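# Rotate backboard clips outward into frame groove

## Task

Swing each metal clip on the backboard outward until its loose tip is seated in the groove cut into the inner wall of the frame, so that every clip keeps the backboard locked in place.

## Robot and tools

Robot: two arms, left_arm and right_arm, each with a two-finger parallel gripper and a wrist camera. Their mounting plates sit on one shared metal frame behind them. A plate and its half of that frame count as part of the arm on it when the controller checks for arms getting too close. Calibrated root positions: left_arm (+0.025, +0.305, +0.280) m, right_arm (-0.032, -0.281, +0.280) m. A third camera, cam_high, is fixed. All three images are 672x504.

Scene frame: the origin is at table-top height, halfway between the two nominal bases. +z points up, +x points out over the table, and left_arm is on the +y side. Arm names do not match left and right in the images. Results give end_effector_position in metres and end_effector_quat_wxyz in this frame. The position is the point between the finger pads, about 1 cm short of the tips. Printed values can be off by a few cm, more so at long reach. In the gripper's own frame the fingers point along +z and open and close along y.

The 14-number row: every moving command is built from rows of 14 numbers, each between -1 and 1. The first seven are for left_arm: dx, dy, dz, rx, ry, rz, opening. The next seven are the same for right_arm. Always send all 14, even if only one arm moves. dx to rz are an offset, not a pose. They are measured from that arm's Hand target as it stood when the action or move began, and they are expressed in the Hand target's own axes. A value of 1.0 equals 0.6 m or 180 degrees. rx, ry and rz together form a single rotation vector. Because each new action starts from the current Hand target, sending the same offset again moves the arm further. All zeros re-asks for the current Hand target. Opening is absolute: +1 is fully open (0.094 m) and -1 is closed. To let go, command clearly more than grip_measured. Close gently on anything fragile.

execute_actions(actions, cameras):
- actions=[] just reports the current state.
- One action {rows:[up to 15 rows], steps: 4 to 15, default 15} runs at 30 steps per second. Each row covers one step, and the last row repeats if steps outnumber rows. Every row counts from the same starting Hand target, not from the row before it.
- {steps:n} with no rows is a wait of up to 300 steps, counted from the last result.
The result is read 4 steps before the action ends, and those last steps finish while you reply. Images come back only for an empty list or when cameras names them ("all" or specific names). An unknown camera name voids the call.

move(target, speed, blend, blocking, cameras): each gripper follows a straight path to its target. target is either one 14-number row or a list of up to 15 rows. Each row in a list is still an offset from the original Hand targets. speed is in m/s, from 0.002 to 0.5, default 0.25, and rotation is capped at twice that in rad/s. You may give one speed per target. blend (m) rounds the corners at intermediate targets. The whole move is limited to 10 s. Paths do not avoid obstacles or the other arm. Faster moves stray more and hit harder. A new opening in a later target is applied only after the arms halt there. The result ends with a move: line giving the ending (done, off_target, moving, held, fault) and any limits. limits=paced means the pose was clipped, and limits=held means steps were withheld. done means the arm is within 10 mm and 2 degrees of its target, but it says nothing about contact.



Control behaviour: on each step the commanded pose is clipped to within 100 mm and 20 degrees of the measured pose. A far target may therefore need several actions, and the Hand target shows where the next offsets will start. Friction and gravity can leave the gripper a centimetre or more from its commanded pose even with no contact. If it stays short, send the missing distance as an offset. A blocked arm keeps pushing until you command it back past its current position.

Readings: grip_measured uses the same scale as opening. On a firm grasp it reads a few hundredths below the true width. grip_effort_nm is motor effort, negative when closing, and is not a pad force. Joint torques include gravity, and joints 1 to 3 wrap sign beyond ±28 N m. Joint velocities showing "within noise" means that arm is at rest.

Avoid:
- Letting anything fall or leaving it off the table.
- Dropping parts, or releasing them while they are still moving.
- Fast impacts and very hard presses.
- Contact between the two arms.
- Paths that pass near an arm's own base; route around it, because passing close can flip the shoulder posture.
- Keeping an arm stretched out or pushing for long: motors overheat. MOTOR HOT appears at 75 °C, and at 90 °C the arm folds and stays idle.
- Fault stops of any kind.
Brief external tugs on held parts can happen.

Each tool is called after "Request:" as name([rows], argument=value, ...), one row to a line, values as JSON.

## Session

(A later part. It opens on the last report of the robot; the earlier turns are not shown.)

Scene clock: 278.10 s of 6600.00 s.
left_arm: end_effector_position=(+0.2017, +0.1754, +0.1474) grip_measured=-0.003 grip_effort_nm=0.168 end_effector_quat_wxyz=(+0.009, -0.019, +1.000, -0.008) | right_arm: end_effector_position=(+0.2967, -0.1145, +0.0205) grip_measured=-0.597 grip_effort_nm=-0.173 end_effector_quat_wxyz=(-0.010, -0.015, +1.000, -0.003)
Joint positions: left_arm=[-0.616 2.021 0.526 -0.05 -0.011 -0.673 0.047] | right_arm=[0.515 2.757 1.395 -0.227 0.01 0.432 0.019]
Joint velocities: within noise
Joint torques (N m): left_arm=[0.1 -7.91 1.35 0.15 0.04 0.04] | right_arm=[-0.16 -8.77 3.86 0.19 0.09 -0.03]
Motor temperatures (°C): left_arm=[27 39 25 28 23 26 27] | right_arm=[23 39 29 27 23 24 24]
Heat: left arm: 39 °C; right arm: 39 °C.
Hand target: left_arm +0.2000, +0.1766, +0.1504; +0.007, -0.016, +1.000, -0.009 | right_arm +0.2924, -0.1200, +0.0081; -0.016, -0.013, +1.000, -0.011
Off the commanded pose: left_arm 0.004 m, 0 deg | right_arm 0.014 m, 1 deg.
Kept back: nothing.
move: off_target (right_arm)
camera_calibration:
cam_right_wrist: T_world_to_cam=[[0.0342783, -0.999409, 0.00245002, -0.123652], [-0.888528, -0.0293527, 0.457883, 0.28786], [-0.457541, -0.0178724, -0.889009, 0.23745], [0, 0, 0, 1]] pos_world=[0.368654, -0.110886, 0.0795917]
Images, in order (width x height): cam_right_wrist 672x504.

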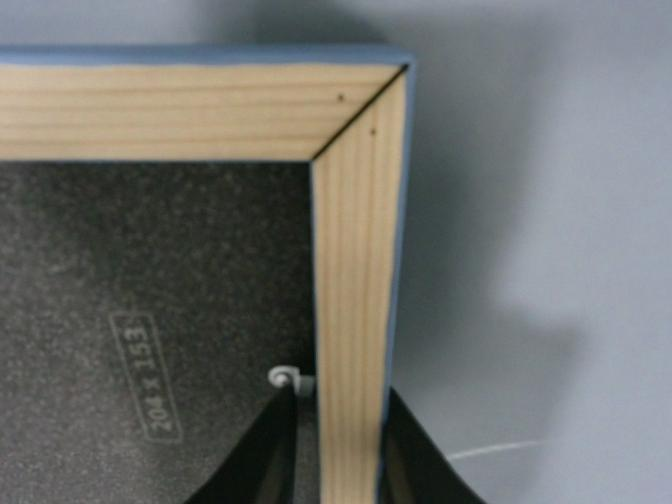

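Request:
move(target=[0,0,0,0,0,0,0,0,0,0,0,0,0,-0.63], speed=0.08, cameras=["cam_right_wrist"])

Request:
zoom_image(camera="cam_right_wrist", region=[240, 330, 360, 450])

Scene clock: 279.03 s of 6600.00 s.
left_arm: end_effector_position=(+0.2017, +0.1754, +0.1474) grip_measured=-0.003 grip_effort_nm=0.164 end_effector_quat_wxyz=(+0.009, -0.019, +1.000, -0.008) | right_arm: end_effector_position=(+0.2968, -0.1151, +0.0205) grip_measured=-0.626 grip_effort_nm=-0.237 end_effector_quat_wxyz=(-0.010, -0.015, +1.000, -0.004)
Joint positions: left_arm=[-0.616 2.021 0.526 -0.05 -0.011 -0.673 0.047] | right_arm=[0.514 2.757 1.395 -0.228 0.012 0.431 0.018]
Joint velocities: within noise
Joint torques (N m): left_arm=[0.12 -7.9 1.32 0.15 0.04 0.02] | right_arm=[-0.17 -8.85 3.86 0.21 0.11 0]
Motor temperatures (°C): left_arm=[27 39 25 28 23 26 27] | right_arm=[23 39 29 27 23 24 24]
Heat: left arm: 39 °C; right arm: 39 °C.
Hand target: left_arm +0.2000, +0.1766, +0.1504; +0.007, -0.016, +1.000, -0.009 | right_arm +0.2924, -0.1201, +0.0081; -0.016, -0.013, +1.000, -0.011
Off the commanded pose: left_arm 0.004 m, 0 deg | right_arm 0.014 m, 1 deg.
Kept back: nothing.
move: off_target (right_arm)
camera_calibration:
cam_right_wrist: T_world_to_cam=[[0.034322, -0.999402, 0.00414475, -0.124282], [-0.888518, -0.0286147, 0.457948, 0.287992], [-0.457556, -0.0194004, -0.888969, 0.237302], [0, 0, 0, 1]] pos_world=[0.368731, -0.111363, 0.0795841]
Images, in order (width x height): cam_right_wrist 672x504.

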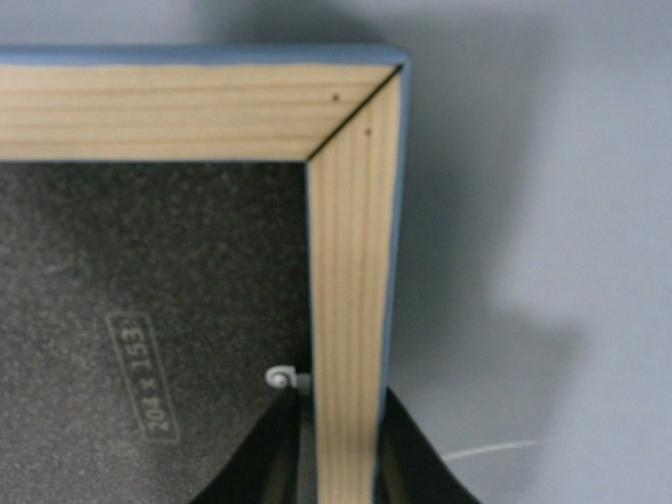

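Scaled by 4.200 from the camera's 672x504 image, which has a finer 960x720 frame.

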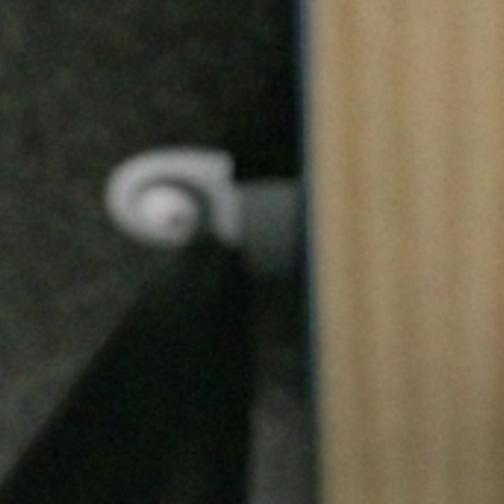

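Request:
move(target=[0,0,0,0,0,0,0,0,0,0,0,0,0,-0.2], speed=0.08, cameras=[])

Request:
move(target=[0,0,0,0,0,0,0,0,0,-0.15,0,0,0,-0.2], speed=0.15, cameras=["cam_right_wrist"])

Request:
zoom_image(camera="cam_right_wrist", region=[280, 180, 400, 300])

Scene clock: 279.97 s of 6600.00 s.
left_arm: end_effector_position=(+0.2017, +0.1754, +0.1474) grip_measured=-0.003 grip_effort_nm=0.164 end_effector_quat_wxyz=(+0.009, -0.019, +1.000, -0.008) | right_arm: end_effector_position=(+0.2969, -0.1156, +0.0205) grip_measured=-0.202 grip_effort_nm=0.051 end_effector_quat_wxyz=(-0.010, -0.015, +1.000, -0.005)
Joint positions: left_arm=[-0.616 2.021 0.526 -0.05 -0.011 -0.673 0.047] | right_arm=[0.514 2.757 1.395 -0.229 0.015 0.431 0.038]
Joint velocities: within noise
Joint torques (N m): left_arm=[0.1 -7.91 1.33 0.15 0.05 0.03] | right_arm=[-0.27 -8.79 3.97 0.17 0.06 0.03]
Motor temperatures (°C): left_arm=[27 39 25 28 23 26 27] | right_arm=[23 39 29 27 23 24 24]
Heat: left arm: 39 °C; right arm: 39 °C.
Hand target: left_arm +0.2000, +0.1766, +0.1504; +0.007, -0.016, +1.000, -0.009 | right_arm +0.2924, -0.1201, +0.0081; -0.016, -0.013, +1.000, -0.011
Off the commanded pose: left_arm 0.004 m, 0 deg | right_arm 0.014 m, 1 deg.
Kept back: nothing.
move: off_target (right_arm)
No camera images: "cameras" was empty.

Scene clock: 281.17 s of 6600.00 s.
left_arm: end_effector_position=(+0.2017, +0.1754, +0.1474) grip_measured=-0.003 grip_effort_nm=0.164 end_effector_quat_wxyz=(+0.009, -0.019, +1.000, -0.008) | right_arm: end_effector_position=(+0.2999, -0.1152, +0.0951) grip_measured=-0.202 grip_effort_nm=0.042 end_effector_quat_wxyz=(-0.010, -0.015, +1.000, -0.006)
Joint positions: left_arm=[-0.616 2.021 0.526 -0.05 -0.011 -0.673 0.047] | right_arm=[0.514 2.517 1.308 -0.382 0.015 0.431 0.038]
Joint velocities: within noise
Joint torques (N m): left_arm=[0.1 -7.91 1.31 0.15 0.05 0.03] | right_arm=[0.12 -12.55 3.04 -0.07 0.07 0.05]
Motor temperatures (°C): left_arm=[27 39 25 28 23 26 27] | right_arm=[23 40 29 27 23 24 24]
Heat: left arm: 39 °C; right arm: 40 °C.
Hand target: left_arm +0.2000, +0.1766, +0.1504; +0.007, -0.016, +1.000, -0.009 | right_arm +0.2952, -0.1181, +0.0981; -0.016, -0.013, +1.000, -0.011
Off the commanded pose: left_arm 0.004 m, 0 deg | right_arm 0.006 m, 1 deg.
Kept back: nothing.
move: done
camera_calibration:
cam_right_wrist: T_world_to_cam=[[0.0343901, -0.999385, 0.00689032, -0.125072], [-0.888748, -0.0274282, 0.457575, 0.256848], [-0.457105, -0.0218598, -0.889144, 0.304645], [0, 0, 0, 1]] pos_world=[0.371829, -0.11129, 0.154208]
Images, in order (width x height): cam_right_wrist 672x504.

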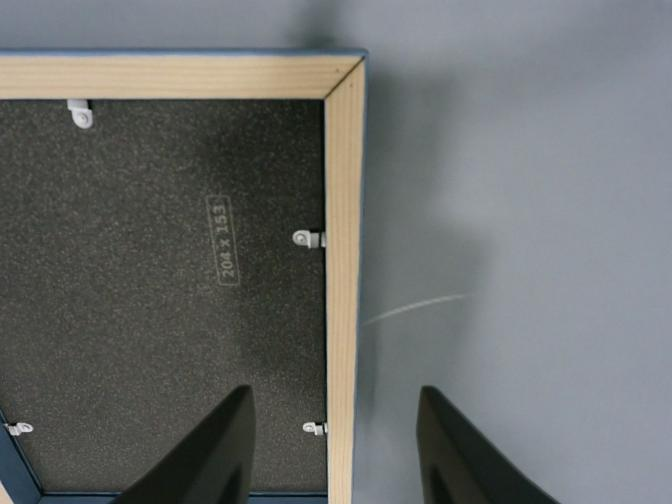

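Scaled by 4.200 from the camera's 672x504 image, which has a finer 960x720 frame.

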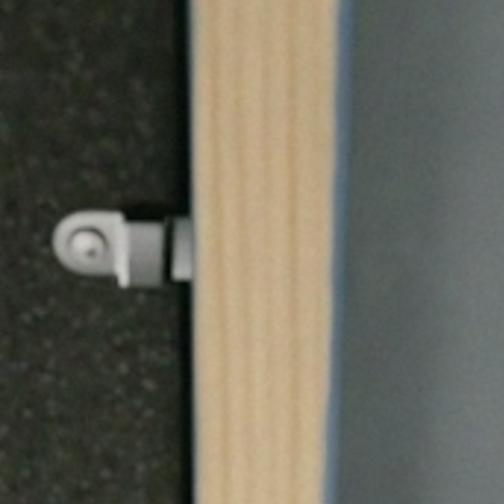

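Request:
finished_scene(scene=2)

The scene is finished: the task was done.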